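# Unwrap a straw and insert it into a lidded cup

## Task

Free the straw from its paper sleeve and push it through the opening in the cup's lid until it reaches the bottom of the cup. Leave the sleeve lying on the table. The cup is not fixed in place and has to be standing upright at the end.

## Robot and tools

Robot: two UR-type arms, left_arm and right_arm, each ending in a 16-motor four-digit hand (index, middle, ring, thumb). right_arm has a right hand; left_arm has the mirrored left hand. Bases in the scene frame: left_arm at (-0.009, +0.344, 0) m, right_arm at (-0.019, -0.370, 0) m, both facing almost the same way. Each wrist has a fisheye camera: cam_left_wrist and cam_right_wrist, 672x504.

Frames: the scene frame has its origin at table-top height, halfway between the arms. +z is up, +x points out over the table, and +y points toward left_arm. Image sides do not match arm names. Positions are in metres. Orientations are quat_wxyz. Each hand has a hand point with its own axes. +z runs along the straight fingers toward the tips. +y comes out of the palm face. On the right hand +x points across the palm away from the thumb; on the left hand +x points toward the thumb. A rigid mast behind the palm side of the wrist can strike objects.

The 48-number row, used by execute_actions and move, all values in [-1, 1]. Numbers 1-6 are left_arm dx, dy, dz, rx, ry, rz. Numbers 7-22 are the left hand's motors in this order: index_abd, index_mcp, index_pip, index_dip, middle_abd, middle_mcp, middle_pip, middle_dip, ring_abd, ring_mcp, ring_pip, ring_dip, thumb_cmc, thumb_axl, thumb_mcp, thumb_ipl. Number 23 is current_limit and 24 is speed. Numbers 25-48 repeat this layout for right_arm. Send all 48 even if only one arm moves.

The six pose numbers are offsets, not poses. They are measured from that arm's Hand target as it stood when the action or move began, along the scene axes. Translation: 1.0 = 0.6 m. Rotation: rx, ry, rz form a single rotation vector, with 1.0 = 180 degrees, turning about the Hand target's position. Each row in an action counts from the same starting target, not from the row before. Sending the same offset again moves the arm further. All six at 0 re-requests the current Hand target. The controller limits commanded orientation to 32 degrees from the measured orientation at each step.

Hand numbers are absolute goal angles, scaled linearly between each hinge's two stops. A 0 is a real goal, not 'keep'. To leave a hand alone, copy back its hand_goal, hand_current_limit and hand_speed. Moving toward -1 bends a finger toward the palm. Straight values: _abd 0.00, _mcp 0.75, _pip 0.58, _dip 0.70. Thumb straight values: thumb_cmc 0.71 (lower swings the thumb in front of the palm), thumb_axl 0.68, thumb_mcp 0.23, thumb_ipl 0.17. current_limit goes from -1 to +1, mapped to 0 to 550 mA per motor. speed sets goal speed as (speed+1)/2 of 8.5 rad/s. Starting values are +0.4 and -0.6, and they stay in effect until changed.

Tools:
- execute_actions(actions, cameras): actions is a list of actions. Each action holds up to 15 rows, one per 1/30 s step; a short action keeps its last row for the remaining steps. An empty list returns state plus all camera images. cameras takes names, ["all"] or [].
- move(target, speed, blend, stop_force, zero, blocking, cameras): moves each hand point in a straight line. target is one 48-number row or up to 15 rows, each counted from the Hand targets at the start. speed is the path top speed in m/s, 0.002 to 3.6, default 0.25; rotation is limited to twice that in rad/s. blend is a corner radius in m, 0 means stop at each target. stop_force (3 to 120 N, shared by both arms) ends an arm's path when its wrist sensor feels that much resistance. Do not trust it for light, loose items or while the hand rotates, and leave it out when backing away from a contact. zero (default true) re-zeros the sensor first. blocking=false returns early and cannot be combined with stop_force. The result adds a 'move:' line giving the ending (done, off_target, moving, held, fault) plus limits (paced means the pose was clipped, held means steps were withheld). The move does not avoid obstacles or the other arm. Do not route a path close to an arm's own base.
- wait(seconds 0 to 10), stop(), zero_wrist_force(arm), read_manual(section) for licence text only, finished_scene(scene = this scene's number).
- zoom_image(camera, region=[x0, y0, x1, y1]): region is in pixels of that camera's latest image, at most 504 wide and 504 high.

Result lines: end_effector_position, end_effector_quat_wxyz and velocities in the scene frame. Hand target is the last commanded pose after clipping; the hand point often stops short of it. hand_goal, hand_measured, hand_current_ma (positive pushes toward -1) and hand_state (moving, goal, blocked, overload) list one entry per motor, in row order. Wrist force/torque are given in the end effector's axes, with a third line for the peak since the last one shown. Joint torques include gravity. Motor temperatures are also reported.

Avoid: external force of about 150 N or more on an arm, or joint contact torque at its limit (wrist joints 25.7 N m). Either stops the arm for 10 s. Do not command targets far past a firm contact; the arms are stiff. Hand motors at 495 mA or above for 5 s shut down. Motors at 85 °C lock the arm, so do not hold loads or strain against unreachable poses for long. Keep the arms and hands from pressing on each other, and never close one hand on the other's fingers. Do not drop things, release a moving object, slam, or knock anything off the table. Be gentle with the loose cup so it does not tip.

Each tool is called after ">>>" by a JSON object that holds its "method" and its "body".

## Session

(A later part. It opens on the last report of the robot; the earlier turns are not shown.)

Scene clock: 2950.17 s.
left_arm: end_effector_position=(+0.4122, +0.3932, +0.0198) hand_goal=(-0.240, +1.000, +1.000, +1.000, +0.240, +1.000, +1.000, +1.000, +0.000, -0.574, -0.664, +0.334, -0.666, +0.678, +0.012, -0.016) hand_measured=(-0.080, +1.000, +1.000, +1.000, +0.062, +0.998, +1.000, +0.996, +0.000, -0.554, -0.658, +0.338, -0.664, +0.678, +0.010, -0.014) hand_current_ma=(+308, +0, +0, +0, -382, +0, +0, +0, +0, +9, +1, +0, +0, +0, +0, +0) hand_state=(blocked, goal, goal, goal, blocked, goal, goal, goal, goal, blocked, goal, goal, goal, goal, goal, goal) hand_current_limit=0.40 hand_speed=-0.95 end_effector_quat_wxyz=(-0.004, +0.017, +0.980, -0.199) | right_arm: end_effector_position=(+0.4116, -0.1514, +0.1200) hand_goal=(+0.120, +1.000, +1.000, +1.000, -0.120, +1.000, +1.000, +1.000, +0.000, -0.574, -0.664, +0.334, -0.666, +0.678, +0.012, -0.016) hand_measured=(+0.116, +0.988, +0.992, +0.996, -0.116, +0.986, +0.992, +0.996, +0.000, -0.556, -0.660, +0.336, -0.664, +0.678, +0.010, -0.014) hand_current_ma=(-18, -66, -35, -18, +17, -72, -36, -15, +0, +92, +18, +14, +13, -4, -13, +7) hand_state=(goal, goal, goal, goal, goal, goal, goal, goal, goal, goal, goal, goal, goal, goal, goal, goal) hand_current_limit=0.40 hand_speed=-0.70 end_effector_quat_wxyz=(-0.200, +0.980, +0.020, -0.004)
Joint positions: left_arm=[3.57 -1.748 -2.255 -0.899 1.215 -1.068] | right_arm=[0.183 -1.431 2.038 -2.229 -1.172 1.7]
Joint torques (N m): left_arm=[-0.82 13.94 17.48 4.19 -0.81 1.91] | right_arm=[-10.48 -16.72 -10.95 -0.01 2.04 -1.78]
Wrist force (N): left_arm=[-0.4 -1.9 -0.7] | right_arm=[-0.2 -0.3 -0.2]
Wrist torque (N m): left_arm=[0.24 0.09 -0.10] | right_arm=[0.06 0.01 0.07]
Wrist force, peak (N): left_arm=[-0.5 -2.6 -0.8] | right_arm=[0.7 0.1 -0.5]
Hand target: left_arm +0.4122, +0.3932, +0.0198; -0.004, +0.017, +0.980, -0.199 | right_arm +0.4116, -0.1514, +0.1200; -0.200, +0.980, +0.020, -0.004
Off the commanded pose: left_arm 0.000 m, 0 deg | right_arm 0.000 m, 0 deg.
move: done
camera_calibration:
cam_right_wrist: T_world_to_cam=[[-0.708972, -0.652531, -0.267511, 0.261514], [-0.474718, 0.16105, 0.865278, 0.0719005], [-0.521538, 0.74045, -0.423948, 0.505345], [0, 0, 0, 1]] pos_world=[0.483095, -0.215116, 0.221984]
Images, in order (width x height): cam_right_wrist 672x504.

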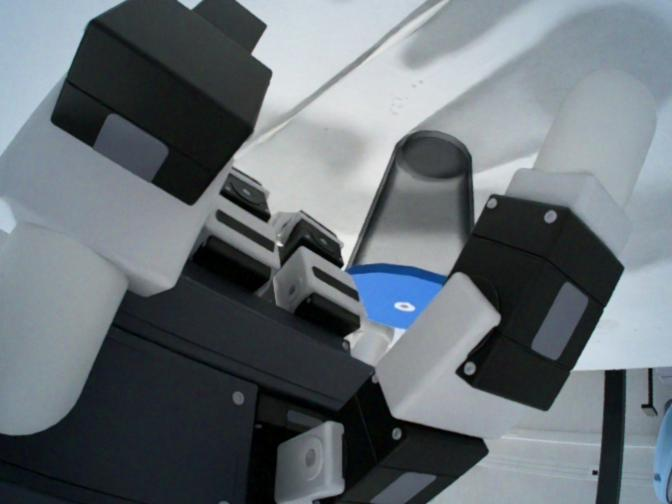

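>>> {"method": "move", "body": {"target": [0,0,0,0,0,0,-0.24,1,1,1,0.24,1,1,1,0,-0.574,-0.664,0.334,-0.666,0.678,0.012,-0.016,0.4,-0.95,-0.0042,0,-0.1575,0,0,0,0.12,1,1,1,-0.12,1,1,1,0,-0.574,-0.664,0.334,-0.666,0.678,0.012,-0.016,0.4,-0.9], "speed": 0.08}}

>>> {"method": "move", "body": {"target": [0,0,0,0,0,0,-0.24,1,1,1,0.24,1,1,1,0,-0.574,-0.664,0.334,-0.666,0.678,0.012,-0.016,0.4,-0.95,0,0,-0.0175,0,0,0,0.12,1,1,1,-0.12,1,1,1,0,-0.574,-0.664,0.334,-0.666,0.678,0.012,-0.016,0.4,-0.9], "speed": 0.004, "stop_force": 3, "cameras": ["cam_right_wrist"]}}

Scene clock: 2967.07 s.
left_arm: end_effector_position=(+0.4122, +0.3932, +0.0198) hand_goal=(-0.240, +1.000, +1.000, +1.000, +0.240, +1.000, +1.000, +1.000, +0.000, -0.574, -0.664, +0.334, -0.666, +0.678, +0.012, -0.016) hand_measured=(-0.080, +1.000, +1.000, +1.000, +0.062, +0.998, +1.000, +0.996, +0.000, -0.554, -0.658, +0.338, -0.664, +0.678, +0.010, -0.014) hand_current_ma=(+308, +0, +0, +0, -382, +0, +0, +0, +0, +9, +1, +0, +0, +0, +0, +0) hand_state=(blocked, goal, goal, goal, blocked, goal, goal, goal, goal, blocked, goal, goal, goal, goal, goal, goal) hand_current_limit=0.40 hand_speed=-0.95 end_effector_quat_wxyz=(-0.004, +0.017, +0.980, -0.199) | right_arm: end_effector_position=(+0.4091, -0.1514, +0.0256) hand_goal=(+0.120, +1.000, +1.000, +1.000, -0.120, +1.000, +1.000, +1.000, +0.000, -0.574, -0.664, +0.334, -0.666, +0.678, +0.012, -0.016) hand_measured=(+0.116, +0.988, +0.992, +0.996, -0.116, +0.986, +0.992, +0.996, +0.000, -0.556, -0.660, +0.336, -0.664, +0.678, +0.010, -0.014) hand_current_ma=(-17, -66, -35, -18, +17, -72, -36, -15, +0, +91, +18, +14, +13, -4, -13, +7) hand_state=(goal, goal, goal, goal, goal, goal, goal, goal, goal, goal, goal, goal, goal, goal, goal, goal) hand_current_limit=0.40 hand_speed=-0.90 end_effector_quat_wxyz=(-0.200, +0.980, +0.020, -0.004)
Joint positions: left_arm=[3.57 -1.748 -2.255 -0.899 1.215 -1.068] | right_arm=[0.184 -1.262 2.142 -2.502 -1.172 1.701]
Joint torques (N m): left_arm=[-0.51 14.1 17.02 4.03 -0.78 1.96] | right_arm=[7.72 -19.39 -8.34 -5.72 -0.46 1.56]
Wrist force (N): left_arm=[-0.6 -1.9 -0.9] | right_arm=[-0.6 -0.1 -0.3]
Wrist torque (N m): left_arm=[0.27 0.12 -0.12] | right_arm=[0.10 0.08 -0.02]
Wrist force, peak (N): left_arm=[-0.6 -2.4 -0.9] | right_arm=[-0.3 -0.6 -0.6]
Hand target: left_arm +0.4122, +0.3932, +0.0198; -0.004, +0.017, +0.980, -0.199 | right_arm +0.4091, -0.1514, +0.0255; -0.200, +0.980, +0.020, -0.004
Off the commanded pose: left_arm 0.000 m, 0 deg | right_arm 0.000 m, 0 deg.
move: done

Scene clock: 2969.80 s.
left_arm: end_effector_position=(+0.4122, +0.3932, +0.0198) hand_goal=(-0.240, +1.000, +1.000, +1.000, +0.240, +1.000, +1.000, +1.000, +0.000, -0.574, -0.664, +0.334, -0.666, +0.678, +0.012, -0.016) hand_measured=(-0.080, +1.000, +1.000, +1.000, +0.062, +0.998, +1.000, +0.996, +0.000, -0.554, -0.658, +0.338, -0.664, +0.678, +0.010, -0.014) hand_current_ma=(+308, +0, +0, +0, -382, +0, +0, +0, +0, +9, +1, +0, +0, +0, +0, +0) hand_state=(blocked, goal, goal, goal, blocked, goal, goal, goal, goal, blocked, goal, goal, goal, goal, goal, goal) hand_current_limit=0.40 hand_speed=-0.95 end_effector_quat_wxyz=(-0.004, +0.017, +0.980, -0.199) | right_arm: end_effector_position=(+0.4091, -0.1514, +0.0199) hand_goal=(+0.120, +1.000, +1.000, +1.000, -0.120, +1.000, +1.000, +1.000, +0.000, -0.574, -0.664, +0.334, -0.666, +0.678, +0.012, -0.016) hand_measured=(+0.116, +1.000, +1.000, +0.996, -0.116, +1.000, +1.000, +0.996, +0.000, -0.556, -0.660, +0.336, -0.664, +0.678, +0.010, -0.014) hand_current_ma=(-16, +0, -1, -18, +17, +0, +0, -15, +0, +91, +18, +14, +13, -4, -13, +7) hand_state=(goal, goal, goal, goal, goal, goal, goal, goal, goal, goal, goal, goal, goal, goal, goal, goal) hand_current_limit=0.40 hand_speed=-0.90 end_effector_quat_wxyz=(-0.200, +0.980, +0.020, -0.004)
Joint positions: left_arm=[3.57 -1.748 -2.255 -0.899 1.215 -1.068] | right_arm=[0.184 -1.25 2.146 -2.518 -1.172 1.701]
Joint torques (N m): left_arm=[-1.08 12.85 17.27 4 -0.8 2] | right_arm=[7.46 -32.1 -22.16 0.4 -0.66 1.59]
Wrist force (N): left_arm=[-0.5 -1.9 -0.8] | right_arm=[-0.2 -0.4 -4.2]
Wrist torque (N m): left_arm=[0.26 0.11 -0.11] | right_arm=[0.60 0.06 0.01]
Wrist force, peak (N): left_arm=[-0.6 -2.4 -0.9] | right_arm=[-0.7 -0.5 -6.5]
Hand target: left_arm +0.4122, +0.3932, +0.0198; -0.004, +0.017, +0.980, -0.199 | right_arm +0.4091, -0.1514, +0.0199; -0.200, +0.980, +0.020, -0.004 (not the last commanded pose)
Off the commanded pose: left_arm 0.000 m, 0 deg | right_arm 0.005 m, 0 deg.
move: contact (right_arm)
camera_calibration:
cam_right_wrist: T_world_to_cam=[[-0.708768, -0.652719, -0.267593, 0.232808], [-0.474818, 0.160863, 0.865258, 0.157424], [-0.521724, 0.740325, -0.423937, 0.461622], [0, 0, 0, 1]] pos_world=[0.480594, -0.215116, 0.121784]
Images, in order (width x height): cam_right_wrist 672x504.

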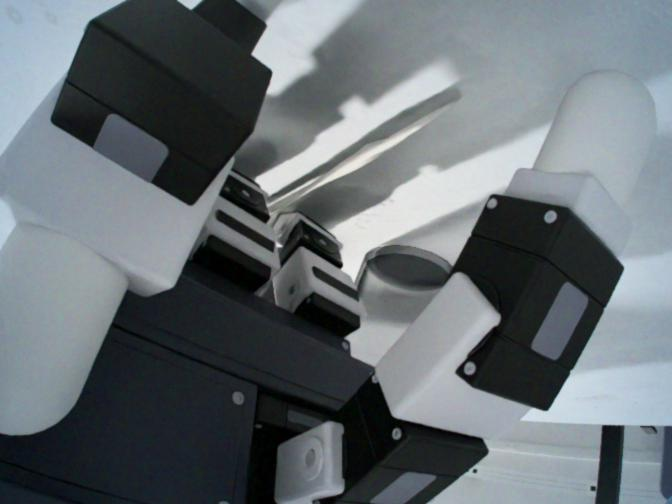

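>>> {"method": "move", "body": {"target": [0,0,0,0,0,0,-0.24,1,1,1,0.24,1,1,1,0,-0.574,-0.664,0.334,-0.666,0.678,0.012,-0.016,0.4,-0.95,0,0,0,0,0,0,-0.06,1,1,1,0.06,1,1,1,0,-0.574,-0.664,0.334,-0.666,0.678,0.012,-0.016,0.5,-0.93]}}

>>> {"method": "move", "body": {"target": [0,0,0,0,0,0,-0.24,1,1,1,0.24,1,1,1,0,-0.574,-0.664,0.334,-0.666,0.678,0.012,-0.016,0.4,-0.95,0,0,0,0,0,0,-0.25,1,1,1,0.25,1,1,1,0,-0.574,-0.664,0.334,-0.666,0.678,0.012,-0.016,0.5,-0.95]}}

>>> {"method": "move", "body": {"target": [0,0,0,0,0,0,-0.24,1,1,1,0.24,1,1,1,0,-0.574,-0.664,0.334,-0.666,0.678,0.012,-0.016,0.4,-0.95,0.0033,-0.1,0,0,0,0,-0.25,1,1,1,0.25,1,1,1,0,-0.574,-0.664,0.334,-0.666,0.678,0.012,-0.016,0.5,-0.95], "speed": 0.02, "cameras": ["cam_right_wrist"]}}

Scene clock: 2978.90 s.
left_arm: end_effector_position=(+0.4122, +0.3932, +0.0198) hand_goal=(-0.240, +1.000, +1.000, +1.000, +0.240, +1.000, +1.000, +1.000, +0.000, -0.574, -0.664, +0.334, -0.666, +0.678, +0.012, -0.016) hand_measured=(-0.080, +1.000, +1.000, +1.000, +0.062, +0.998, +1.000, +0.996, +0.000, -0.554, -0.658, +0.338, -0.664, +0.678, +0.010, -0.014) hand_current_ma=(+308, +0, +0, +0, -382, +0, +0, +0, +0, +9, +1, +0, +0, +0, +0, +0) hand_state=(blocked, goal, goal, goal, blocked, goal, goal, goal, goal, blocked, goal, goal, goal, goal, goal, goal) hand_current_limit=0.40 hand_speed=-0.95 end_effector_quat_wxyz=(-0.004, +0.017, +0.980, -0.199) | right_arm: end_effector_position=(+0.4091, -0.1514, +0.0199) hand_goal=(-0.060, +1.000, +1.000, +1.000, +0.060, +1.000, +1.000, +1.000, +0.000, -0.574, -0.664, +0.334, -0.666, +0.678, +0.012, -0.016) hand_measured=(-0.048, +0.998, +1.000, +0.996, +0.046, +0.998, +1.000, +0.996, +0.000, -0.556, -0.660, +0.336, -0.664, +0.678, +0.010, -0.014) hand_current_ma=(+54, -14, -1, -18, -59, -9, +0, -15, +0, +91, +18, +14, +13, -4, -13, +7) hand_state=(goal, goal, goal, goal, goal, goal, goal, goal, goal, goal, goal, goal, goal, goal, goal, goal) hand_current_limit=0.50 hand_speed=-0.93 end_effector_quat_wxyz=(-0.200, +0.980, +0.020, -0.004)
Joint positions: left_arm=[3.57 -1.748 -2.255 -0.899 1.215 -1.068] | right_arm=[0.184 -1.25 2.146 -2.518 -1.172 1.701]
Joint torques (N m): left_arm=[-1.88 13.58 16.71 3.87 -0.6 1.9] | right_arm=[7.56 -33.01 -21.98 -0.23 -0.72 1.22]
Wrist force (N): left_arm=[-0.5 -2.2 -0.9] | right_arm=[-0.2 -0.4 -1.7]
Wrist torque (N m): left_arm=[0.22 0.09 -0.09] | right_arm=[0.32 0.03 0.01]
Wrist force, peak (N): left_arm=[-0.6 -2.4 -0.9] | right_arm=[-0.3 -0.5 -4.5]
Hand target: left_arm +0.4122, +0.3932, +0.0198; -0.004, +0.017, +0.980, -0.199 | right_arm +0.4091, -0.1514, +0.0199; -0.200, +0.980, +0.020, -0.004
Off the commanded pose: left_arm 0.000 m, 0 deg | right_arm 0.000 m, 0 deg.
move: done

Scene clock: 2979.43 s.
left_arm: end_effector_position=(+0.4122, +0.3932, +0.0198) hand_goal=(-0.240, +1.000, +1.000, +1.000, +0.240, +1.000, +1.000, +1.000, +0.000, -0.574, -0.664, +0.334, -0.666, +0.678, +0.012, -0.016) hand_measured=(-0.080, +1.000, +1.000, +1.000, +0.062, +0.998, +1.000, +0.996, +0.000, -0.554, -0.658, +0.338, -0.664, +0.678, +0.010, -0.014) hand_current_ma=(+308, +0, +0, +0, -382, +0, +0, +0, +0, +9, +1, +0, +0, +0, +0, +0) hand_state=(blocked, goal, goal, goal, blocked, goal, goal, goal, goal, blocked, goal, goal, goal, goal, goal, goal) hand_current_limit=0.40 hand_speed=-0.95 end_effector_quat_wxyz=(-0.004, +0.017, +0.980, -0.199) | right_arm: end_effector_position=(+0.4091, -0.1514, +0.0199) hand_goal=(-0.250, +1.000, +1.000, +1.000, +0.250, +1.000, +1.000, +1.000, +0.000, -0.574, -0.664, +0.334, -0.666, +0.678, +0.012, -0.016) hand_measured=(-0.106, +1.000, +1.000, +0.996, +0.098, +1.000, +1.000, +0.998, +0.000, -0.556, -0.660, +0.336, -0.664, +0.678, +0.010, -0.014) hand_current_ma=(+249, -1, -1, -18, -283, +0, +0, -12, +0, +91, +18, +14, +13, -4, -13, +7) hand_state=(moving, goal, goal, goal, moving, goal, goal, goal, goal, goal, goal, goal, goal, goal, goal, goal) hand_current_limit=0.50 hand_speed=-0.95 end_effector_quat_wxyz=(-0.200, +0.980, +0.020, -0.004)
Joint positions: left_arm=[3.57 -1.748 -2.255 -0.899 1.215 -1.068] | right_arm=[0.184 -1.25 2.146 -2.518 -1.172 1.701]
Joint torques (N m): left_arm=[-1.36 13.72 17.19 4.13 -0.65 1.95] | right_arm=[7.03 -31.69 -21.24 -0.31 -0.73 1.17]
Wrist force (N): left_arm=[-0.4 -1.7 -1.0] | right_arm=[0.1 -1.3 -2.7]
Wrist torque (N m): left_arm=[0.28 0.09 -0.10] | right_arm=[0.42 0.07 0.03]
Wrist force, peak (N): left_arm=[-0.5 -2.3 -0.8] | right_arm=[0.1 -1.3 -2.7]
Hand target: left_arm +0.4122, +0.3932, +0.0198; -0.004, +0.017, +0.980, -0.199 | right_arm +0.4091, -0.1514, +0.0199; -0.200, +0.980, +0.020, -0.004
Off the commanded pose: left_arm 0.000 m, 0 deg | right_arm 0.000 m, 0 deg.
move: done

Scene clock: 2982.83 s.
left_arm: end_effector_position=(+0.4122, +0.3932, +0.0198) hand_goal=(-0.240, +1.000, +1.000, +1.000, +0.240, +1.000, +1.000, +1.000, +0.000, -0.574, -0.664, +0.334, -0.666, +0.678, +0.012, -0.016) hand_measured=(-0.080, +1.000, +1.000, +1.000, +0.062, +0.998, +1.000, +0.996, +0.000, -0.554, -0.658, +0.338, -0.664, +0.678, +0.010, -0.014) hand_current_ma=(+308, +0, +0, +0, -382, +0, +0, +0, +0, +9, +1, +0, +0, +0, +0, +0) hand_state=(blocked, goal, goal, goal, blocked, goal, goal, goal, goal, blocked, goal, goal, goal, goal, goal, goal) hand_current_limit=0.40 hand_speed=-0.95 end_effector_quat_wxyz=(-0.004, +0.017, +0.980, -0.199) | right_arm: end_effector_position=(+0.4111, -0.2112, +0.0199) hand_goal=(-0.250, +1.000, +1.000, +1.000, +0.250, +1.000, +1.000, +1.000, +0.000, -0.574, -0.664, +0.334, -0.666, +0.678, +0.012, -0.016) hand_measured=(-0.108, +1.000, +1.000, +0.998, +0.102, +1.000, +1.000, +0.998, +0.000, -0.556, -0.660, +0.336, -0.664, +0.678, +0.010, -0.014) hand_current_ma=(+412, -1, -1, -14, -412, +0, +0, -11, +0, +91, +18, +14, +13, -4, -13, +7) hand_state=(blocked, goal, goal, goal, blocked, goal, goal, goal, goal, goal, goal, goal, goal, goal, goal, goal) hand_current_limit=0.50 hand_speed=-0.95 end_effector_quat_wxyz=(-0.200, +0.980, +0.020, -0.004)
Joint positions: left_arm=[3.57 -1.748 -2.255 -0.899 1.215 -1.068] | right_arm=[0.056 -1.299 2.199 -2.467 -1.169 1.562]
Joint torques (N m): left_arm=[-3.06 13.45 16.93 3.95 -0.55 1.92] | right_arm=[-9.94 -32.41 -7.47 0.36 1.61 -1.78]
Wrist force (N): left_arm=[-0.4 -1.9 -0.9] | right_arm=[-0.4 -1.3 -1.8]
Wrist torque (N m): left_arm=[0.24 0.10 -0.09] | right_arm=[0.34 0.06 0.04]
Wrist force, peak (N): left_arm=[-0.3 -2.3 -0.9] | right_arm=[-0.5 -2.4 -2.1]
Hand target: left_arm +0.4122, +0.3932, +0.0198; -0.004, +0.017, +0.980, -0.199 | right_arm +0.4111, -0.2114, +0.0199; -0.200, +0.980, +0.020, -0.004
Off the commanded pose: left_arm 0.000 m, 0 deg | right_arm 0.000 m, 0 deg.
move: done
camera_calibration:
cam_right_wrist: T_world_to_cam=[[-0.708768, -0.652719, -0.267593, 0.195193], [-0.474818, 0.160863, 0.865258, 0.167993], [-0.521724, 0.740325, -0.423937, 0.506937], [0, 0, 0, 1]] pos_world=[0.482594, -0.274916, 0.121784]
Images, in order (width x height): cam_right_wrist 672x504.

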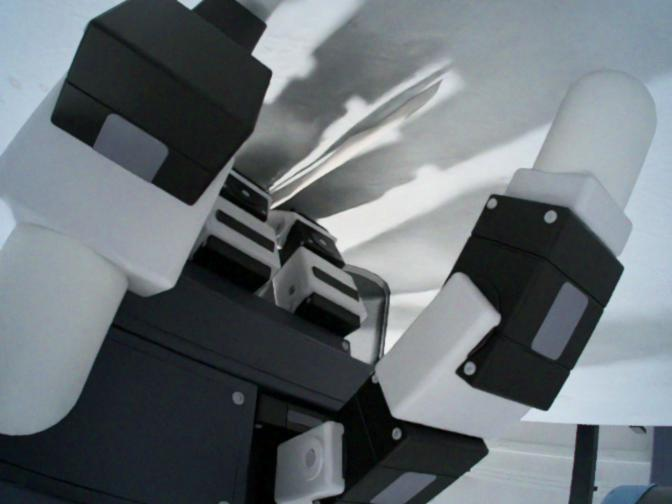

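>>> {"method": "move", "body": {"target": [0,0,0,0,0,0,-0.24,1,1,1,0.24,1,1,1,0,-0.574,-0.664,0.334,-0.666,0.678,0.012,-0.016,0.4,-0.95,0.0026,-0.0667,0,0,0,0,-0.25,1,1,1,0.25,1,1,1,0,-0.574,-0.664,0.334,-0.666,0.678,0.012,-0.016,0.5,-0.95], "speed": 0.03, "cameras": ["cam_right_wrist"]}}

>>> {"method": "move", "body": {"target": [0,0,0,0,0,0,-0.24,1,1,1,0.24,1,1,1,0,-0.574,-0.664,0.334,-0.666,0.678,0.012,-0.016,0.4,-0.95,0.0026,-0.0667,0,0,0,0,0.1,1,1,1,-0.1,1,1,1,0,-0.574,-0.664,0.334,-0.666,0.678,0.012,-0.016,0.4,-0.93]}}

Scene clock: 2993.63 s.
left_arm: end_effector_position=(+0.4122, +0.3932, +0.0198) hand_goal=(-0.240, +1.000, +1.000, +1.000, +0.240, +1.000, +1.000, +1.000, +0.000, -0.574, -0.664, +0.334, -0.666, +0.678, +0.012, -0.016) hand_measured=(-0.080, +1.000, +1.000, +1.000, +0.062, +0.998, +1.000, +0.996, +0.000, -0.554, -0.658, +0.338, -0.664, +0.678, +0.010, -0.014) hand_current_ma=(+308, +0, +0, +0, -382, +0, +0, +0, +0, +9, +1, +0, +0, +0, +0, +0) hand_state=(blocked, goal, goal, goal, blocked, goal, goal, goal, goal, blocked, goal, goal, goal, goal, goal, goal) hand_current_limit=0.40 hand_speed=-0.95 end_effector_quat_wxyz=(-0.004, +0.017, +0.980, -0.199) | right_arm: end_effector_position=(+0.4126, -0.2513, +0.0199) hand_goal=(-0.250, +1.000, +1.000, +1.000, +0.250, +1.000, +1.000, +1.000, +0.000, -0.574, -0.664, +0.334, -0.666, +0.678, +0.012, -0.016) hand_measured=(-0.108, +1.000, +1.000, +0.998, +0.102, +1.000, +1.000, +0.998, +0.000, -0.556, -0.660, +0.336, -0.664, +0.678, +0.010, -0.014) hand_current_ma=(+413, -1, -1, -13, -412, +0, +0, -11, +0, +91, +18, +14, +13, -4, -13, +7) hand_state=(blocked, goal, goal, goal, blocked, goal, goal, goal, goal, goal, goal, goal, goal, goal, goal, goal) hand_current_limit=0.50 hand_speed=-0.95 end_effector_quat_wxyz=(-0.200, +0.980, +0.020, -0.004)
Joint positions: left_arm=[3.57 -1.748 -2.255 -0.899 1.215 -1.068] | right_arm=[-0.032 -1.325 2.221 -2.426 -1.171 1.466]
Joint torques (N m): left_arm=[-3.3 14.78 15.67 3.75 -0.67 2.04] | right_arm=[-8.55 -31.08 -7.04 0.17 -1.14 -1.84]
Wrist force (N): left_arm=[-0.3 -2.1 -0.7] | right_arm=[-0.2 -0.9 -1.1]
Wrist torque (N m): left_arm=[0.20 0.10 -0.09] | right_arm=[0.24 0.02 0.07]
Wrist force, peak (N): left_arm=[-0.2 -2.3 -0.9] | right_arm=[-0.2 -1.5 -1.7]
Hand target: left_arm +0.4122, +0.3932, +0.0198; -0.004, +0.017, +0.980, -0.199 | right_arm +0.4126, -0.2514, +0.0199; -0.200, +0.980, +0.020, -0.004
Off the commanded pose: left_arm 0.000 m, 0 deg | right_arm 0.000 m, 0 deg.
move: done
camera_calibration:
cam_right_wrist: T_world_to_cam=[[-0.708768, -0.652719, -0.267593, 0.170083], [-0.474818, 0.160863, 0.865258, 0.175156], [-0.521724, 0.740325, -0.423937, 0.537406], [0, 0, 0, 1]] pos_world=[0.484094, -0.315016, 0.121784]
Images, in order (width x height): cam_right_wrist 672x504.

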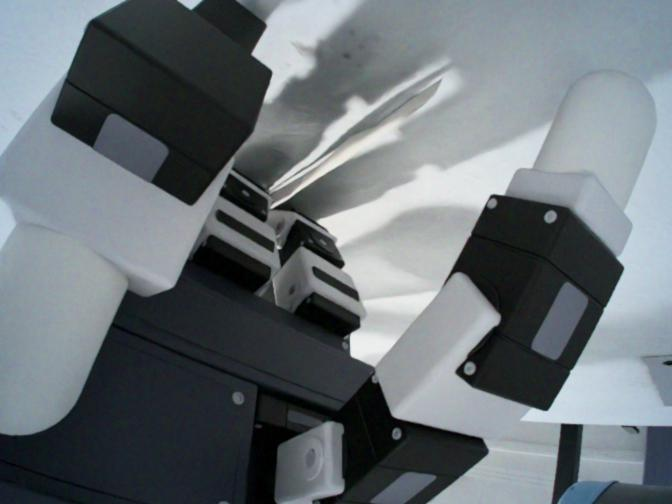

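Scene clock: 2994.93 s.
left_arm: end_effector_position=(+0.4122, +0.3932, +0.0198) hand_goal=(-0.240, +1.000, +1.000, +1.000, +0.240, +1.000, +1.000, +1.000, +0.000, -0.574, -0.664, +0.334, -0.666, +0.678, +0.012, -0.016) hand_measured=(-0.080, +1.000, +1.000, +1.000, +0.062, +0.998, +1.000, +0.996, +0.000, -0.554, -0.658, +0.338, -0.664, +0.678, +0.010, -0.014) hand_current_ma=(+308, +0, +0, +0, -382, +0, +0, +0, +0, +9, +1, +0, +0, +0, +0, +0) hand_state=(blocked, goal, goal, goal, blocked, goal, goal, goal, goal, blocked, goal, goal, goal, goal, goal, goal) hand_current_limit=0.40 hand_speed=-0.95 end_effector_quat_wxyz=(-0.004, +0.017, +0.980, -0.199) | right_arm: end_effector_position=(+0.4142, -0.2914, +0.0199) hand_goal=(+0.100, +1.000, +1.000, +1.000, -0.100, +1.000, +1.000, +1.000, +0.000, -0.574, -0.664, +0.334, -0.666, +0.678, +0.012, -0.016) hand_measured=(+0.088, +0.998, +1.000, +0.998, -0.088, +0.998, +1.000, +0.998, +0.000, -0.556, -0.660, +0.336, -0.664, +0.678, +0.010, -0.014) hand_current_ma=(-50, -10, -1, -13, +53, -7, +0, -11, +0, +91, +18, +14, +13, -4, -13, +7) hand_state=(goal, goal, goal, goal, goal, goal, goal, goal, goal, goal, goal, goal, goal, goal, goal, goal) hand_current_limit=0.40 hand_speed=-0.93 end_effector_quat_wxyz=(-0.200, +0.980, +0.020, -0.004)
Joint positions: left_arm=[3.57 -1.748 -2.255 -0.899 1.215 -1.068] | right_arm=[-0.122 -1.345 2.234 -2.382 -1.176 1.369]
Joint torques (N m): left_arm=[-3.43 13.78 15.63 3.97 -0.77 1.99] | right_arm=[-9.66 -30.06 -6.61 0.44 -1.19 -1.73]
Wrist force (N): left_arm=[-0.4 -2.0 -0.7] | right_arm=[-0.2 -0.8 -1.8]
Wrist torque (N m): left_arm=[0.22 0.10 -0.09] | right_arm=[0.31 0.03 0.07]
Wrist force, peak (N): left_arm=[-0.3 -2.2 -0.7] | right_arm=[-0.2 -1.8 -1.5]
Hand target: left_arm +0.4122, +0.3932, +0.0198; -0.004, +0.017, +0.980, -0.199 | right_arm +0.4142, -0.2914, +0.0199; -0.200, +0.980, +0.020, -0.004
Off the commanded pose: left_arm 0.000 m, 0 deg | right_arm 0.000 m, 0 deg.
move: done

>>> {"method": "move", "body": {"target": [0,0,0,0,0,0,-0.24,1,1,1,0.24,1,1,1,0,-0.574,-0.664,0.334,-0.666,0.678,0.012,-0.016,0.4,-0.95,0,0,0.1667,0,0,0,0.1,1,1,1,-0.1,1,1,1,0,-0.574,-0.664,0.334,-0.666,0.678,0.012,-0.016,0.4,-0.93], "speed": 0.1}}

>>> {"method": "move", "body": {"target": [0,0,0,0,0,0,-0.24,1,1,1,0.24,1,1,1,0,-0.574,-0.664,0.334,-0.666,0.678,0.012,-0.016,0.4,-0.95,-0.0903,0.2023,0.2333,-0.1163,0.0642,-0.3786,0,0.98,0.98,0.98,0,0.98,0.98,0.98,0,0.98,0.98,0.98,-0.571,0.678,0.226,0.168,0.4,-0.6], "speed": 0.25, "cameras": ["cam_right_wrist"]}}

Scene clock: 3003.60 s.
left_arm: end_effector_position=(+0.4122, +0.3932, +0.0198) hand_goal=(-0.240, +1.000, +1.000, +1.000, +0.240, +1.000, +1.000, +1.000, +0.000, -0.574, -0.664, +0.334, -0.666, +0.678, +0.012, -0.016) hand_measured=(-0.080, +1.000, +1.000, +1.000, +0.062, +0.998, +1.000, +0.996, +0.000, -0.554, -0.658, +0.338, -0.664, +0.678, +0.010, -0.014) hand_current_ma=(+308, +0, +0, +0, -382, +0, +0, +0, +0, +9, +1, +0, +0, +0, +0, +0) hand_state=(blocked, goal, goal, goal, blocked, goal, goal, goal, goal, blocked, goal, goal, goal, goal, goal, goal) hand_current_limit=0.40 hand_speed=-0.95 end_effector_quat_wxyz=(-0.004, +0.017, +0.980, -0.199) | right_arm: end_effector_position=(+0.4142, -0.2914, +0.1198) hand_goal=(+0.100, +1.000, +1.000, +1.000, -0.100, +1.000, +1.000, +1.000, +0.000, -0.574, -0.664, +0.334, -0.666, +0.678, +0.012, -0.016) hand_measured=(+0.096, +0.994, +1.000, +0.998, -0.096, +0.994, +1.000, +0.998, +0.000, -0.558, -0.660, +0.336, -0.664, +0.678, +0.010, -0.014) hand_current_ma=(-17, -29, -1, -13, +17, -32, +0, -11, +0, +90, +18, +14, +13, -4, -13, +7) hand_state=(goal, goal, goal, goal, goal, goal, goal, goal, goal, goal, goal, goal, goal, goal, goal, goal) hand_current_limit=0.40 hand_speed=-0.93 end_effector_quat_wxyz=(-0.200, +0.980, +0.020, -0.004)
Joint positions: left_arm=[3.57 -1.748 -2.255 -0.899 1.215 -1.068] | right_arm=[-0.122 -1.537 2.118 -2.073 -1.176 1.369]
Joint torques (N m): left_arm=[-4.25 13.03 14.8 3.86 -0.58 1.96] | right_arm=[-9.77 -26.88 -27.39 0.26 2.09 -1.75]
Wrist force (N): left_arm=[-0.4 -1.9 -0.6] | right_arm=[-0.3 -0.1 -0.5]
Wrist torque (N m): left_arm=[0.21 0.11 -0.10] | right_arm=[0.13 0.05 0.07]
Wrist force, peak (N): left_arm=[-0.4 -2.4 -1.0] | right_arm=[-0.1 -1.0 -1.8]
Hand target: left_arm +0.4122, +0.3932, +0.0198; -0.004, +0.017, +0.980, -0.199 | right_arm +0.4142, -0.2914, +0.1199; -0.200, +0.980, +0.020, -0.004
Off the commanded pose: left_arm 0.000 m, 0 deg | right_arm 0.000 m, 0 deg.
move: done

Scene clock: 3006.87 s.
left_arm: end_effector_position=(+0.4122, +0.3932, +0.0198) hand_goal=(-0.240, +1.000, +1.000, +1.000, +0.240, +1.000, +1.000, +1.000, +0.000, -0.574, -0.664, +0.334, -0.666, +0.678, +0.012, -0.016) hand_measured=(-0.080, +1.000, +1.000, +1.000, +0.062, +0.998, +1.000, +0.996, +0.000, -0.554, -0.658, +0.338, -0.664, +0.678, +0.010, -0.014) hand_current_ma=(+308, +0, +0, +0, -382, +0, +0, +0, +0, +9, +1, +0, +0, +0, +0, +0) hand_state=(blocked, goal, goal, goal, blocked, goal, goal, goal, goal, blocked, goal, goal, goal, goal, goal, goal) hand_current_limit=0.40 hand_speed=-0.95 end_effector_quat_wxyz=(-0.004, +0.017, +0.980, -0.199) | right_arm: end_effector_position=(+0.3600, -0.1701, +0.2599) hand_goal=(+0.000, +0.980, +0.980, +0.980, +0.000, +0.980, +0.980, +0.980, +0.000, +0.980, +0.980, +0.980, -0.570, +0.678, +0.226, +0.168) hand_measured=(+0.004, +0.974, +0.980, +0.982, -0.004, +0.974, +0.980, +0.982, +0.000, +0.968, +0.974, +0.978, -0.572, +0.678, +0.214, +0.164) hand_current_ma=(+13, -30, +1, +13, -14, -32, +1, +11, +0, -63, -32, -14, -13, -4, -71, -24) hand_state=(goal, goal, goal, goal, goal, goal, goal, goal, goal, goal, goal, goal, goal, goal, goal, goal) hand_current_limit=0.40 hand_speed=-0.60 end_effector_quat_wxyz=(+0.002, +0.836, -0.548, +0.012)
Joint positions: left_arm=[3.57 -1.748 -2.255 -0.899 1.215 -1.068] | right_arm=[0.198 -1.54 1.793 -1.838 -1.59 2.905]
Joint torques (N m): left_arm=[-4.51 13.98 14.8 3.83 -0.65 1.86] | right_arm=[7.27 -15.24 -30.71 0.36 -1.3 1.5]
Wrist force (N): left_arm=[-0.4 -1.9 -0.7] | right_arm=[0.4 -0.1 -0.3]
Wrist torque (N m): left_arm=[0.22 0.11 -0.10] | right_arm=[0.00 -0.09 -0.02]
Wrist force, peak (N): left_arm=[-0.2 -2.1 -1.1] | right_arm=[0.2 -0.2 -0.9]
Hand target: left_arm +0.4122, +0.3932, +0.0198; -0.004, +0.017, +0.980, -0.199 | right_arm +0.3600, -0.1700, +0.2599; +0.002, +0.836, -0.548, +0.012
Off the commanded pose: left_arm 0.000 m, 0 deg | right_arm 0.000 m, 0 deg.
move: done
camera_calibration:
cam_right_wrist: T_world_to_cam=[[-0.915011, 0.402637, -0.0252805, 0.440851], [0.262573, 0.641942, 0.720393, -0.21656], [0.306285, 0.652529, -0.693105, 0.308449], [0, 0, 0, 1]] pos_world=[0.365773, -0.239756, 0.380941]
Images, in order (width x height): cam_right_wrist 672x504.

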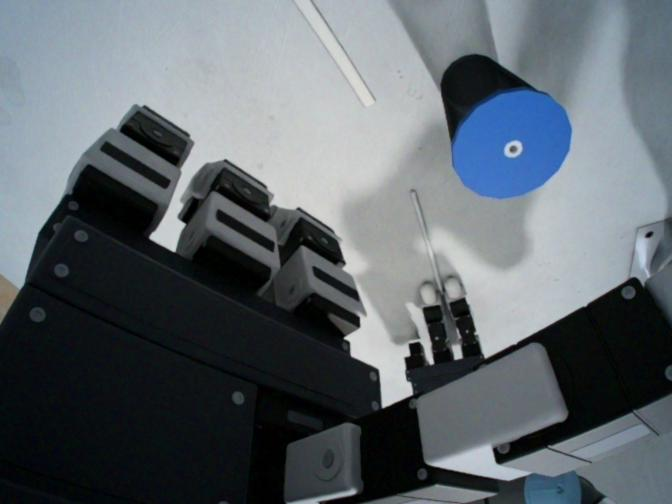

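>>> {"method": "zoom_image", "body": {"camera": "cam_right_wrist", "region": [380, 170, 500, 290]}}

>>> {"method": "zoom_image", "body": {"camera": "cam_right_wrist", "region": [390, 260, 510, 400]}}

Scaled by 4.200 from the camera's 672x504 image, which has a finer 960x720 frame.

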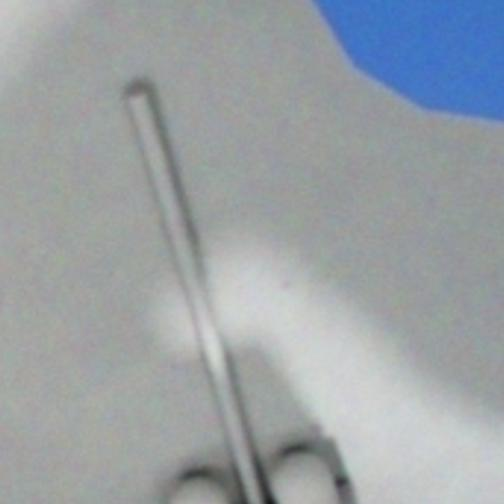

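Scaled by 3.600 from the camera's 672x504 image, which has a finer 960x720 frame.

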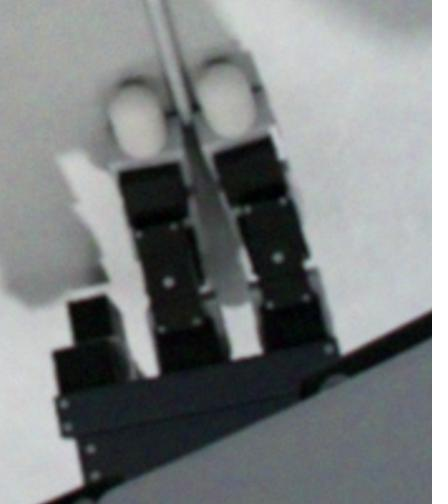

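>>> {"method": "move", "body": {"target": [0,0,0.02,0,0,0,-0.24,1,1,1,0.24,1,1,1,0,-0.574,-0.664,0.334,-0.666,0.678,0.012,-0.016,0.4,-0.95,0,0,0,0,0,0,0,0.98,0.98,0.98,0,0.98,0.98,0.98,0,0.98,0.98,0.98,-0.571,0.678,0.226,0.168,0.4,-0.6], "speed": 0.02, "cameras": ["cam_right_wrist"]}}

>>> {"method": "zoom_image", "body": {"camera": "cam_right_wrist", "region": [380, 170, 500, 290]}}

Scene clock: 3164.13 s.
left_arm: end_effector_position=(+0.4122, +0.3932, +0.0317) hand_goal=(-0.240, +1.000, +1.000, +1.000, +0.240, +1.000, +1.000, +1.000, +0.000, -0.574, -0.664, +0.334, -0.666, +0.678, +0.012, -0.016) hand_measured=(-0.132, +0.998, +1.000, +1.000, +0.100, +0.986, +0.990, +0.996, +0.000, -0.554, -0.658, +0.338, -0.664, +0.678, +0.010, -0.014) hand_current_ma=(+150, +0, +0, +0, -239, -5, -2, +0, +0, +9, +1, +0, +0, +0, +0, +0) hand_state=(blocked, goal, goal, goal, blocked, goal, goal, goal, goal, blocked, goal, goal, goal, goal, goal, goal) hand_current_limit=0.40 hand_speed=-0.95 end_effector_quat_wxyz=(-0.004, +0.017, +0.980, -0.199) | right_arm: end_effector_position=(+0.3600, -0.1700, +0.2599) hand_goal=(+0.000, +0.980, +0.980, +0.980, +0.000, +0.980, +0.980, +0.980, +0.000, +0.980, +0.980, +0.980, -0.570, +0.678, +0.226, +0.168) hand_measured=(+0.004, +0.974, +0.980, +0.982, -0.004, +0.974, +0.980, +0.982, +0.000, +0.968, +0.974, +0.978, -0.572, +0.678, +0.214, +0.164) hand_current_ma=(+13, -30, +1, +13, -14, -32, +1, +11, +0, -63, -32, -14, -13, -4, -71, -24) hand_state=(goal, goal, goal, goal, goal, goal, goal, goal, goal, goal, goal, goal, goal, goal, goal, goal) hand_current_limit=0.40 hand_speed=-0.60 end_effector_quat_wxyz=(+0.002, +0.836, -0.548, +0.012)
Joint positions: left_arm=[3.57 -1.721 -2.244 -0.937 1.215 -1.068] | right_arm=[0.198 -1.54 1.793 -1.838 -1.59 2.906]
Joint torques (N m): left_arm=[-4.46 31.71 23.32 0.56 0.08 -0.77] | right_arm=[7.88 -14.65 -29.65 0.19 -1.52 1.6]
Wrist force (N): left_arm=[-0.4 0.0 1.1] | right_arm=[0.0 0.0 -0.4]
Wrist torque (N m): left_arm=[-0.03 0.12 -0.12] | right_arm=[0.02 -0.04 -0.05]
Wrist force, peak (N): left_arm=[-0.4 -2.3 -0.8] | right_arm=[0.5 -0.1 -0.7]
Hand target: left_arm +0.4122, +0.3932, +0.0318; -0.004, +0.017, +0.980, -0.199 | right_arm +0.3600, -0.1700, +0.2599; +0.002, +0.836, -0.548, +0.012
Off the commanded pose: left_arm 0.000 m, 0 deg | right_arm 0.000 m, 0 deg.
move: done
camera_calibration:
cam_right_wrist: T_world_to_cam=[[-0.914874, 0.402949, -0.0252351, 0.440768], [0.262892, 0.641989, 0.720235, -0.216578], [0.306419, 0.65229, -0.693271, 0.308438], [0, 0, 0, 1]] pos_world=[0.365673, -0.239758, 0.380941]
Images, in order (width x height): cam_right_wrist 672x504.

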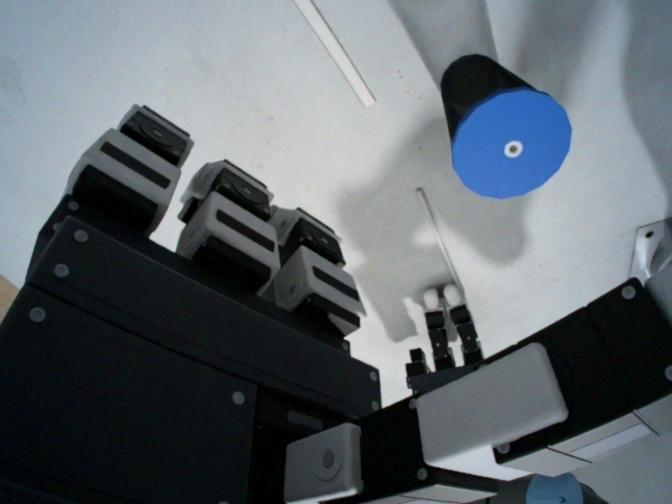

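Scaled by 4.200 from the camera's 672x504 image, which has a finer 960x720 frame.

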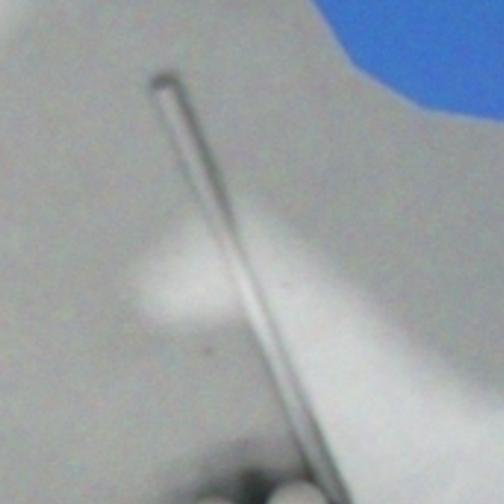

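>>> {"method": "move", "body": {"target": [0,0,0.1667,0,0,0,-0.24,1,1,1,0.24,1,1,1,0,-0.574,-0.664,0.334,-0.666,0.678,0.012,-0.016,0.4,-0.95,0,0,0,0,0,0,0,0.98,0.98,0.98,0,0.98,0.98,0.98,0,0.98,0.98,0.98,-0.571,0.678,0.226,0.168,0.4,-0.6], "speed": 0.08, "cameras": ["cam_right_wrist", "cam_left_wrist"]}}

>>> {"method": "zoom_image", "body": {"camera": "cam_right_wrist", "region": [390, 170, 530, 310]}}

Scene clock: 3172.60 s.
left_arm: end_effector_position=(+0.4122, +0.3932, +0.1317) hand_goal=(-0.240, +1.000, +1.000, +1.000, +0.240, +1.000, +1.000, +1.000, +0.000, -0.574, -0.664, +0.334, -0.666, +0.678, +0.012, -0.016) hand_measured=(-0.132, +0.998, +1.000, +1.000, +0.100, +0.986, +0.990, +0.996, +0.000, -0.554, -0.658, +0.338, -0.664, +0.678, +0.010, -0.014) hand_current_ma=(+150, +0, +0, +0, -239, -5, -2, +0, +0, +9, +1, +0, +0, +0, +0, +0) hand_state=(blocked, goal, goal, goal, blocked, goal, goal, goal, goal, blocked, goal, goal, goal, goal, goal, goal) hand_current_limit=0.40 hand_speed=-0.95 end_effector_quat_wxyz=(-0.004, +0.017, +0.980, -0.199) | right_arm: end_effector_position=(+0.3600, -0.1700, +0.2599) hand_goal=(+0.000, +0.980, +0.980, +0.980, +0.000, +0.980, +0.980, +0.980, +0.000, +0.980, +0.980, +0.980, -0.570, +0.678, +0.226, +0.168) hand_measured=(+0.004, +0.974, +0.980, +0.982, -0.004, +0.974, +0.980, +0.982, +0.000, +0.968, +0.974, +0.978, -0.572, +0.678, +0.214, +0.164) hand_current_ma=(+13, -30, +1, +13, -14, -32, +1, +11, +0, -63, -32, -14, -13, -4, -71, -24) hand_state=(goal, goal, goal, goal, goal, goal, goal, goal, goal, goal, goal, goal, goal, goal, goal, goal) hand_current_limit=0.40 hand_speed=-0.60 end_effector_quat_wxyz=(+0.002, +0.836, -0.548, +0.012)
Joint positions: left_arm=[3.57 -1.543 -2.11 -1.248 1.216 -1.068] | right_arm=[0.198 -1.54 1.793 -1.838 -1.59 2.906]
Joint torques (N m): left_arm=[9.08 28.27 27.45 0.36 -1.74 2.23] | right_arm=[7.63 -14.19 -30.92 0.08 -1.55 1.65]
Wrist force (N): left_arm=[-0.2 0.0 0.6] | right_arm=[0.2 -0.1 -0.3]
Wrist torque (N m): left_arm=[0.02 0.08 -0.09] | right_arm=[0.00 -0.06 -0.04]
Wrist force, peak (N): left_arm=[-0.6 -0.2 1.3] | right_arm=[0.2 -0.1 -0.9]
Hand target: left_arm +0.4122, +0.3932, +0.1319; -0.004, +0.017, +0.980, -0.199 | right_arm +0.3600, -0.1700, +0.2599; +0.002, +0.836, -0.548, +0.012
Off the commanded pose: left_arm 0.000 m, 0 deg | right_arm 0.000 m, 0 deg.
move: done
camera_calibration:
cam_left_wrist: T_world_to_cam=[[0.76726, -0.603404, 0.217293, -0.134565], [-0.409088, -0.199529, 0.890413, 0.0826576], [-0.493922, -0.77207, -0.399936, 0.690579], [0, 0, 0, 1]] pos_world=[0.478152, 0.468471, 0.231828]
cam_right_wrist: T_world_to_cam=[[-0.914874, 0.402949, -0.0252351, 0.440768], [0.262892, 0.641989, 0.720235, -0.216578], [0.306419, 0.65229, -0.693271, 0.308438], [0, 0, 0, 1]] pos_world=[0.365673, -0.239758, 0.380941]

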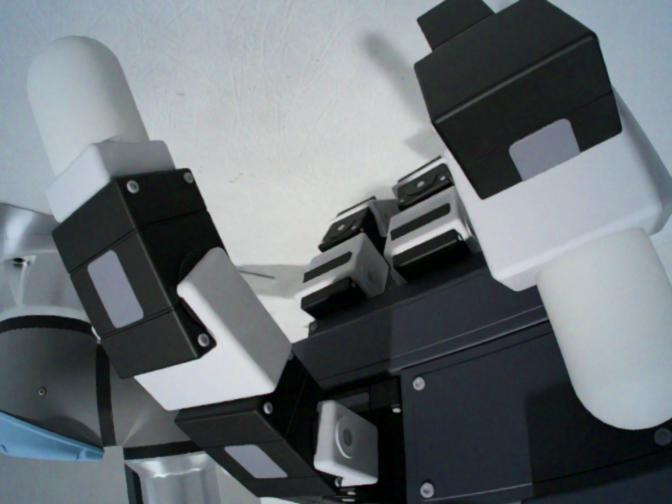

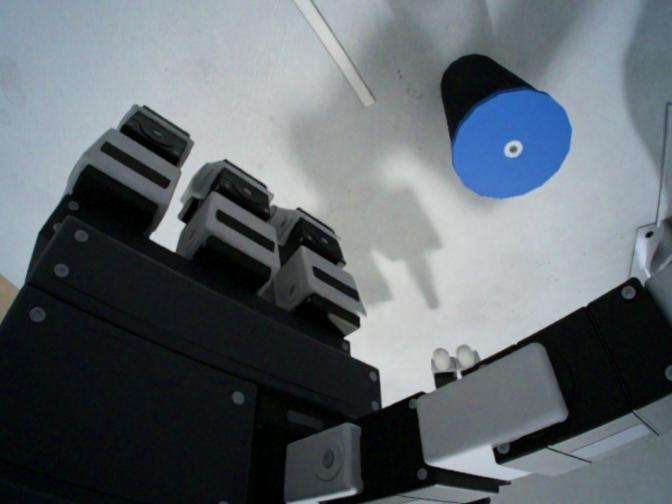

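Scaled by 3.600 from the camera's 672x504 image, which has a finer 960x720 frame.

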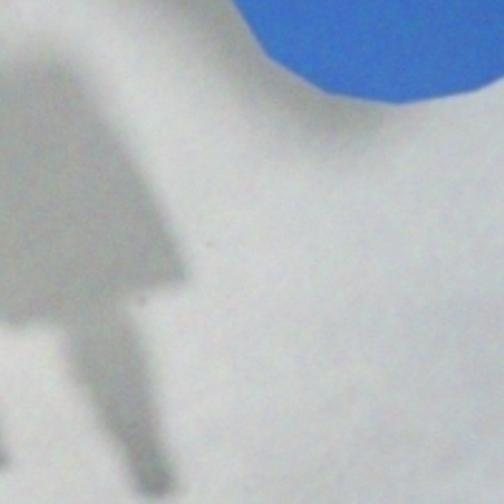

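>>> {"method": "zoom_image", "body": {"camera": "cam_left_wrist", "region": [180, 200, 330, 350]}}

>>> {"method": "zoom_image", "body": {"camera": "cam_right_wrist", "region": [380, 290, 520, 430]}}

Scaled by 3.360 from the camera's 672x504 image, which has a finer 960x720 frame.

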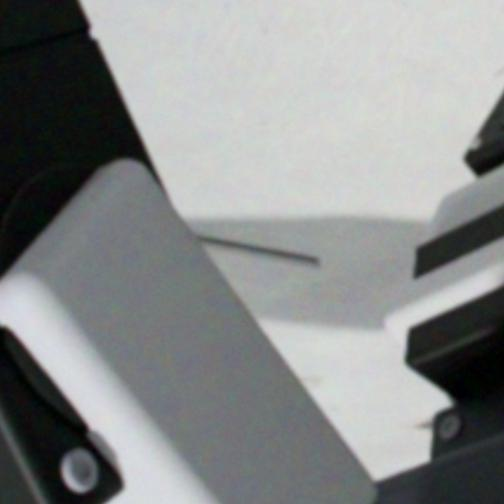

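Scaled by 3.600 from the camera's 672x504 image, which has a finer 960x720 frame.

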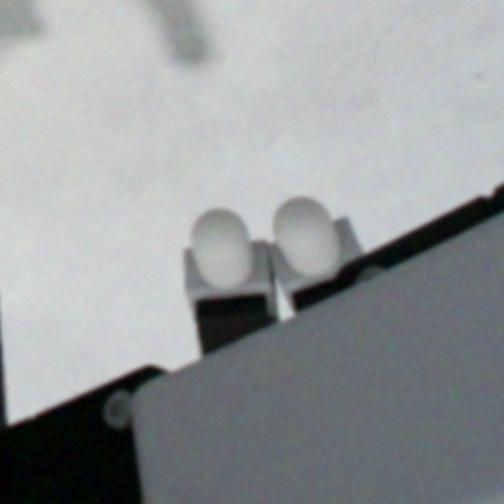

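>>> {"method": "wait", "body": {"seconds": 0.1, "cameras": ["cam_left_wrist"]}}

>>> {"method": "zoom_image", "body": {"camera": "cam_left_wrist", "region": [180, 200, 330, 350]}}

Scene clock: 3185.33 s.
left_arm: end_effector_position=(+0.4122, +0.3932, +0.1318) hand_goal=(-0.240, +1.000, +1.000, +1.000, +0.240, +1.000, +1.000, +1.000, +0.000, -0.574, -0.664, +0.334, -0.666, +0.678, +0.012, -0.016) hand_measured=(-0.132, +0.998, +1.000, +1.000, +0.100, +0.986, +0.990, +0.996, +0.000, -0.554, -0.658, +0.338, -0.664, +0.678, +0.010, -0.014) hand_current_ma=(+150, +0, +0, +0, -239, -5, -2, +0, +0, +9, +1, +0, +0, +0, +0, +0) hand_state=(blocked, goal, goal, goal, blocked, goal, goal, goal, goal, blocked, goal, goal, goal, goal, goal, goal) hand_current_limit=0.40 hand_speed=-0.95 end_effector_quat_wxyz=(-0.004, +0.017, +0.980, -0.199) | right_arm: end_effector_position=(+0.3600, -0.1700, +0.2599) hand_goal=(+0.000, +0.980, +0.980, +0.980, +0.000, +0.980, +0.980, +0.980, +0.000, +0.980, +0.980, +0.980, -0.570, +0.678, +0.226, +0.168) hand_measured=(+0.004, +0.974, +0.980, +0.982, -0.004, +0.974, +0.980, +0.982, +0.000, +0.968, +0.974, +0.978, -0.572, +0.678, +0.214, +0.164) hand_current_ma=(+13, -30, +1, +13, -14, -32, +1, +11, +0, -63, -32, -14, -13, -4, -71, -24) hand_state=(goal, goal, goal, goal, goal, goal, goal, goal, goal, goal, goal, goal, goal, goal, goal, goal) hand_current_limit=0.40 hand_speed=-0.60 end_effector_quat_wxyz=(+0.002, +0.836, -0.548, +0.012)
Joint positions: left_arm=[3.57 -1.543 -2.11 -1.248 1.215 -1.068] | right_arm=[0.198 -1.54 1.793 -1.838 -1.59 2.906]
Joint torques (N m): left_arm=[8 29.05 27.58 0.35 -1.79 2.32] | right_arm=[7.7 -14.93 -29.79 0.25 -1.45 1.46]
Wrist force (N): left_arm=[-0.4 -0.1 0.7] | right_arm=[0.4 -0.1 -0.3]
Wrist torque (N m): left_arm=[0.00 0.10 -0.10] | right_arm=[0.00 -0.09 -0.02]
Wrist force, peak (N): left_arm=[-0.4 -0.1 1.2] | right_arm=[0.4 0.1 -0.8]
Hand target: left_arm +0.4122, +0.3932, +0.1319; -0.004, +0.017, +0.980, -0.199 | right_arm +0.3600, -0.1700, +0.2599; +0.002, +0.836, -0.548, +0.012
Off the commanded pose: left_arm 0.000 m, 0 deg | right_arm 0.000 m, 0 deg.
wait: 0.10 s; at rest from the start
camera_calibration:
cam_left_wrist: T_world_to_cam=[[0.767271, -0.603387, 0.2173, -0.134601], [-0.409043, -0.199461, 0.890449, 0.0825072], [-0.493942, -0.772101, -0.399852, 0.690623], [0, 0, 0, 1]] pos_world=[0.478153, 0.468471, 0.231927]
Images, in order (width x height): cam_left_wrist 672x504.

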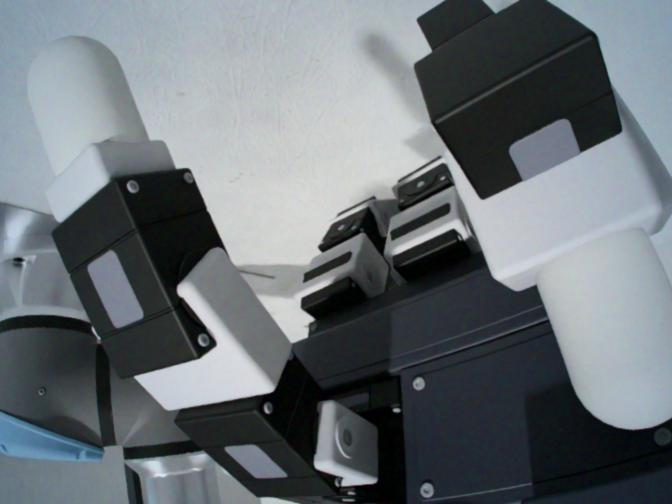

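Scaled by 3.360 from the camera's 672x504 image, which has a finer 960x720 frame.

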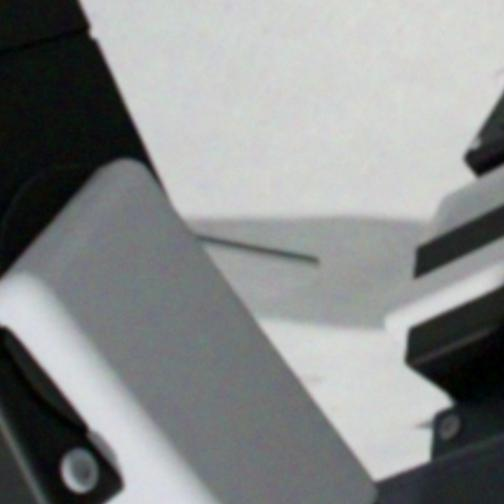

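>>> {"method": "execute_actions", "body": {"actions": []}}

Scene clock: 3212.03 s.
left_arm: end_effector_position=(+0.4122, +0.3932, +0.1318) hand_goal=(-0.240, +1.000, +1.000, +1.000, +0.240, +1.000, +1.000, +1.000, +0.000, -0.574, -0.664, +0.334, -0.666, +0.678, +0.012, -0.016) hand_measured=(-0.132, +0.998, +1.000, +1.000, +0.100, +0.986, +0.990, +0.996, +0.000, -0.554, -0.658, +0.338, -0.664, +0.678, +0.010, -0.014) hand_current_ma=(+150, +0, +0, +0, -239, -5, -2, +0, +0, +9, +1, +0, +0, +0, +0, +0) hand_state=(blocked, goal, goal, goal, blocked, goal, goal, goal, goal, blocked, goal, goal, goal, goal, goal, goal) hand_current_limit=0.40 hand_speed=-0.95 end_effector_quat_wxyz=(-0.004, +0.017, +0.980, -0.199) | right_arm: end_effector_position=(+0.3600, -0.1700, +0.2599) hand_goal=(+0.000, +0.980, +0.980, +0.980, +0.000, +0.980, +0.980, +0.980, +0.000, +0.980, +0.980, +0.980, -0.570, +0.678, +0.226, +0.168) hand_measured=(+0.004, +0.974, +0.980, +0.982, -0.004, +0.974, +0.980, +0.982, +0.000, +0.968, +0.974, +0.978, -0.572, +0.678, +0.214, +0.164) hand_current_ma=(+13, -30, +1, +13, -14, -32, +1, +11, +0, -63, -32, -14, -13, -4, -71, -24) hand_state=(goal, goal, goal, goal, goal, goal, goal, goal, goal, goal, goal, goal, goal, goal, goal, goal) hand_current_limit=0.40 hand_speed=-0.60 end_effector_quat_wxyz=(+0.002, +0.836, -0.548, +0.012)
Joint positions: left_arm=[3.57 -1.543 -2.11 -1.248 1.215 -1.068] | right_arm=[0.198 -1.54 1.793 -1.838 -1.59 2.906]
Joint velocities: within noise
Joint torques (N m): left_arm=[8.2 28.62 27.98 0.36 -1.87 2.2] | right_arm=[7.67 -16.02 -29.83 0.11 -1.35 1.67]
Motor temperatures (°C): left_arm=[34 30 31 40 35 38] | right_arm=[29 33 31 41 35 34]
Wrist force (N): left_arm=[-0.4 -0.1 0.8] | right_arm=[0.1 -0.2 -0.4]
Wrist torque (N m): left_arm=[-0.01 0.11 -0.11] | right_arm=[-0.01 -0.05 -0.05]
Wrist force, peak (N): left_arm=[-0.4 -0.1 1.2] | right_arm=[0.4 0.1 -0.7]
Hand target: left_arm +0.4122, +0.3932, +0.1319; -0.004, +0.017, +0.980, -0.199 | right_arm +0.3600, -0.1700, +0.2599; +0.002, +0.836, -0.548, +0.012
Off the commanded pose: left_arm 0.000 m, 0 deg | right_arm 0.000 m, 0 deg.
camera_calibration:
cam_left_wrist: T_world_to_cam=[[0.767271, -0.603387, 0.2173, -0.134601], [-0.409043, -0.199461, 0.890449, 0.0825072], [-0.493942, -0.772101, -0.399852, 0.690623], [0, 0, 0, 1]] pos_world=[0.478153, 0.468471, 0.231927]
cam_right_wrist: T_world_to_cam=[[-0.914874, 0.402949, -0.0252351, 0.440768], [0.262892, 0.641989, 0.720235, -0.216578], [0.306419, 0.65229, -0.693271, 0.308438], [0, 0, 0, 1]] pos_world=[0.365673, -0.239758, 0.380941]

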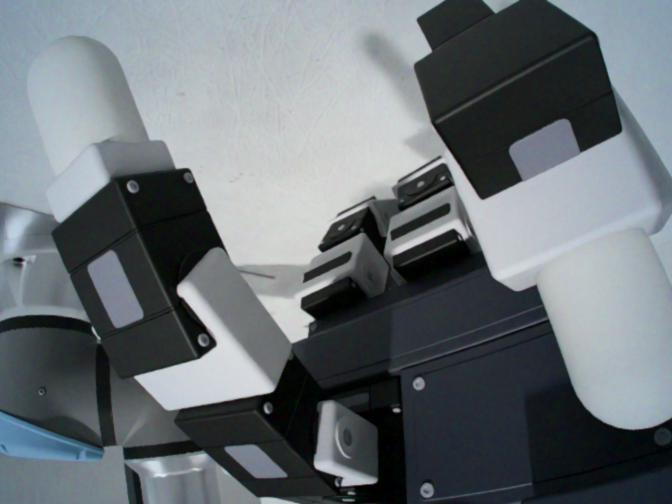

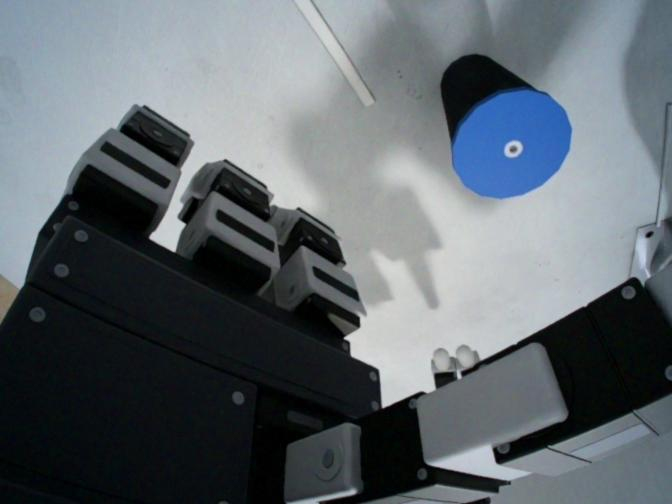

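>>> {"method": "zoom_image", "body": {"camera": "cam_left_wrist", "region": [200, 200, 330, 330]}}

>>> {"method": "zoom_image", "body": {"camera": "cam_right_wrist", "region": [560, 160, 672, 330]}}

Scaled by 3.877 from the camera's 672x504 image, which has a finer 960x720 frame.

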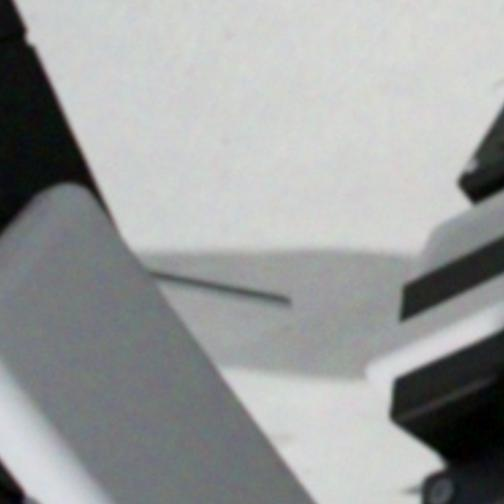

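Scaled by 2.965 from the camera's 672x504 image, which has a finer 960x720 frame.

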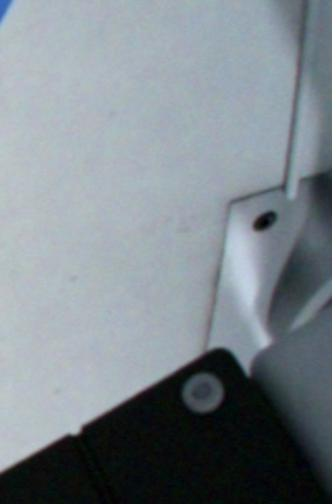

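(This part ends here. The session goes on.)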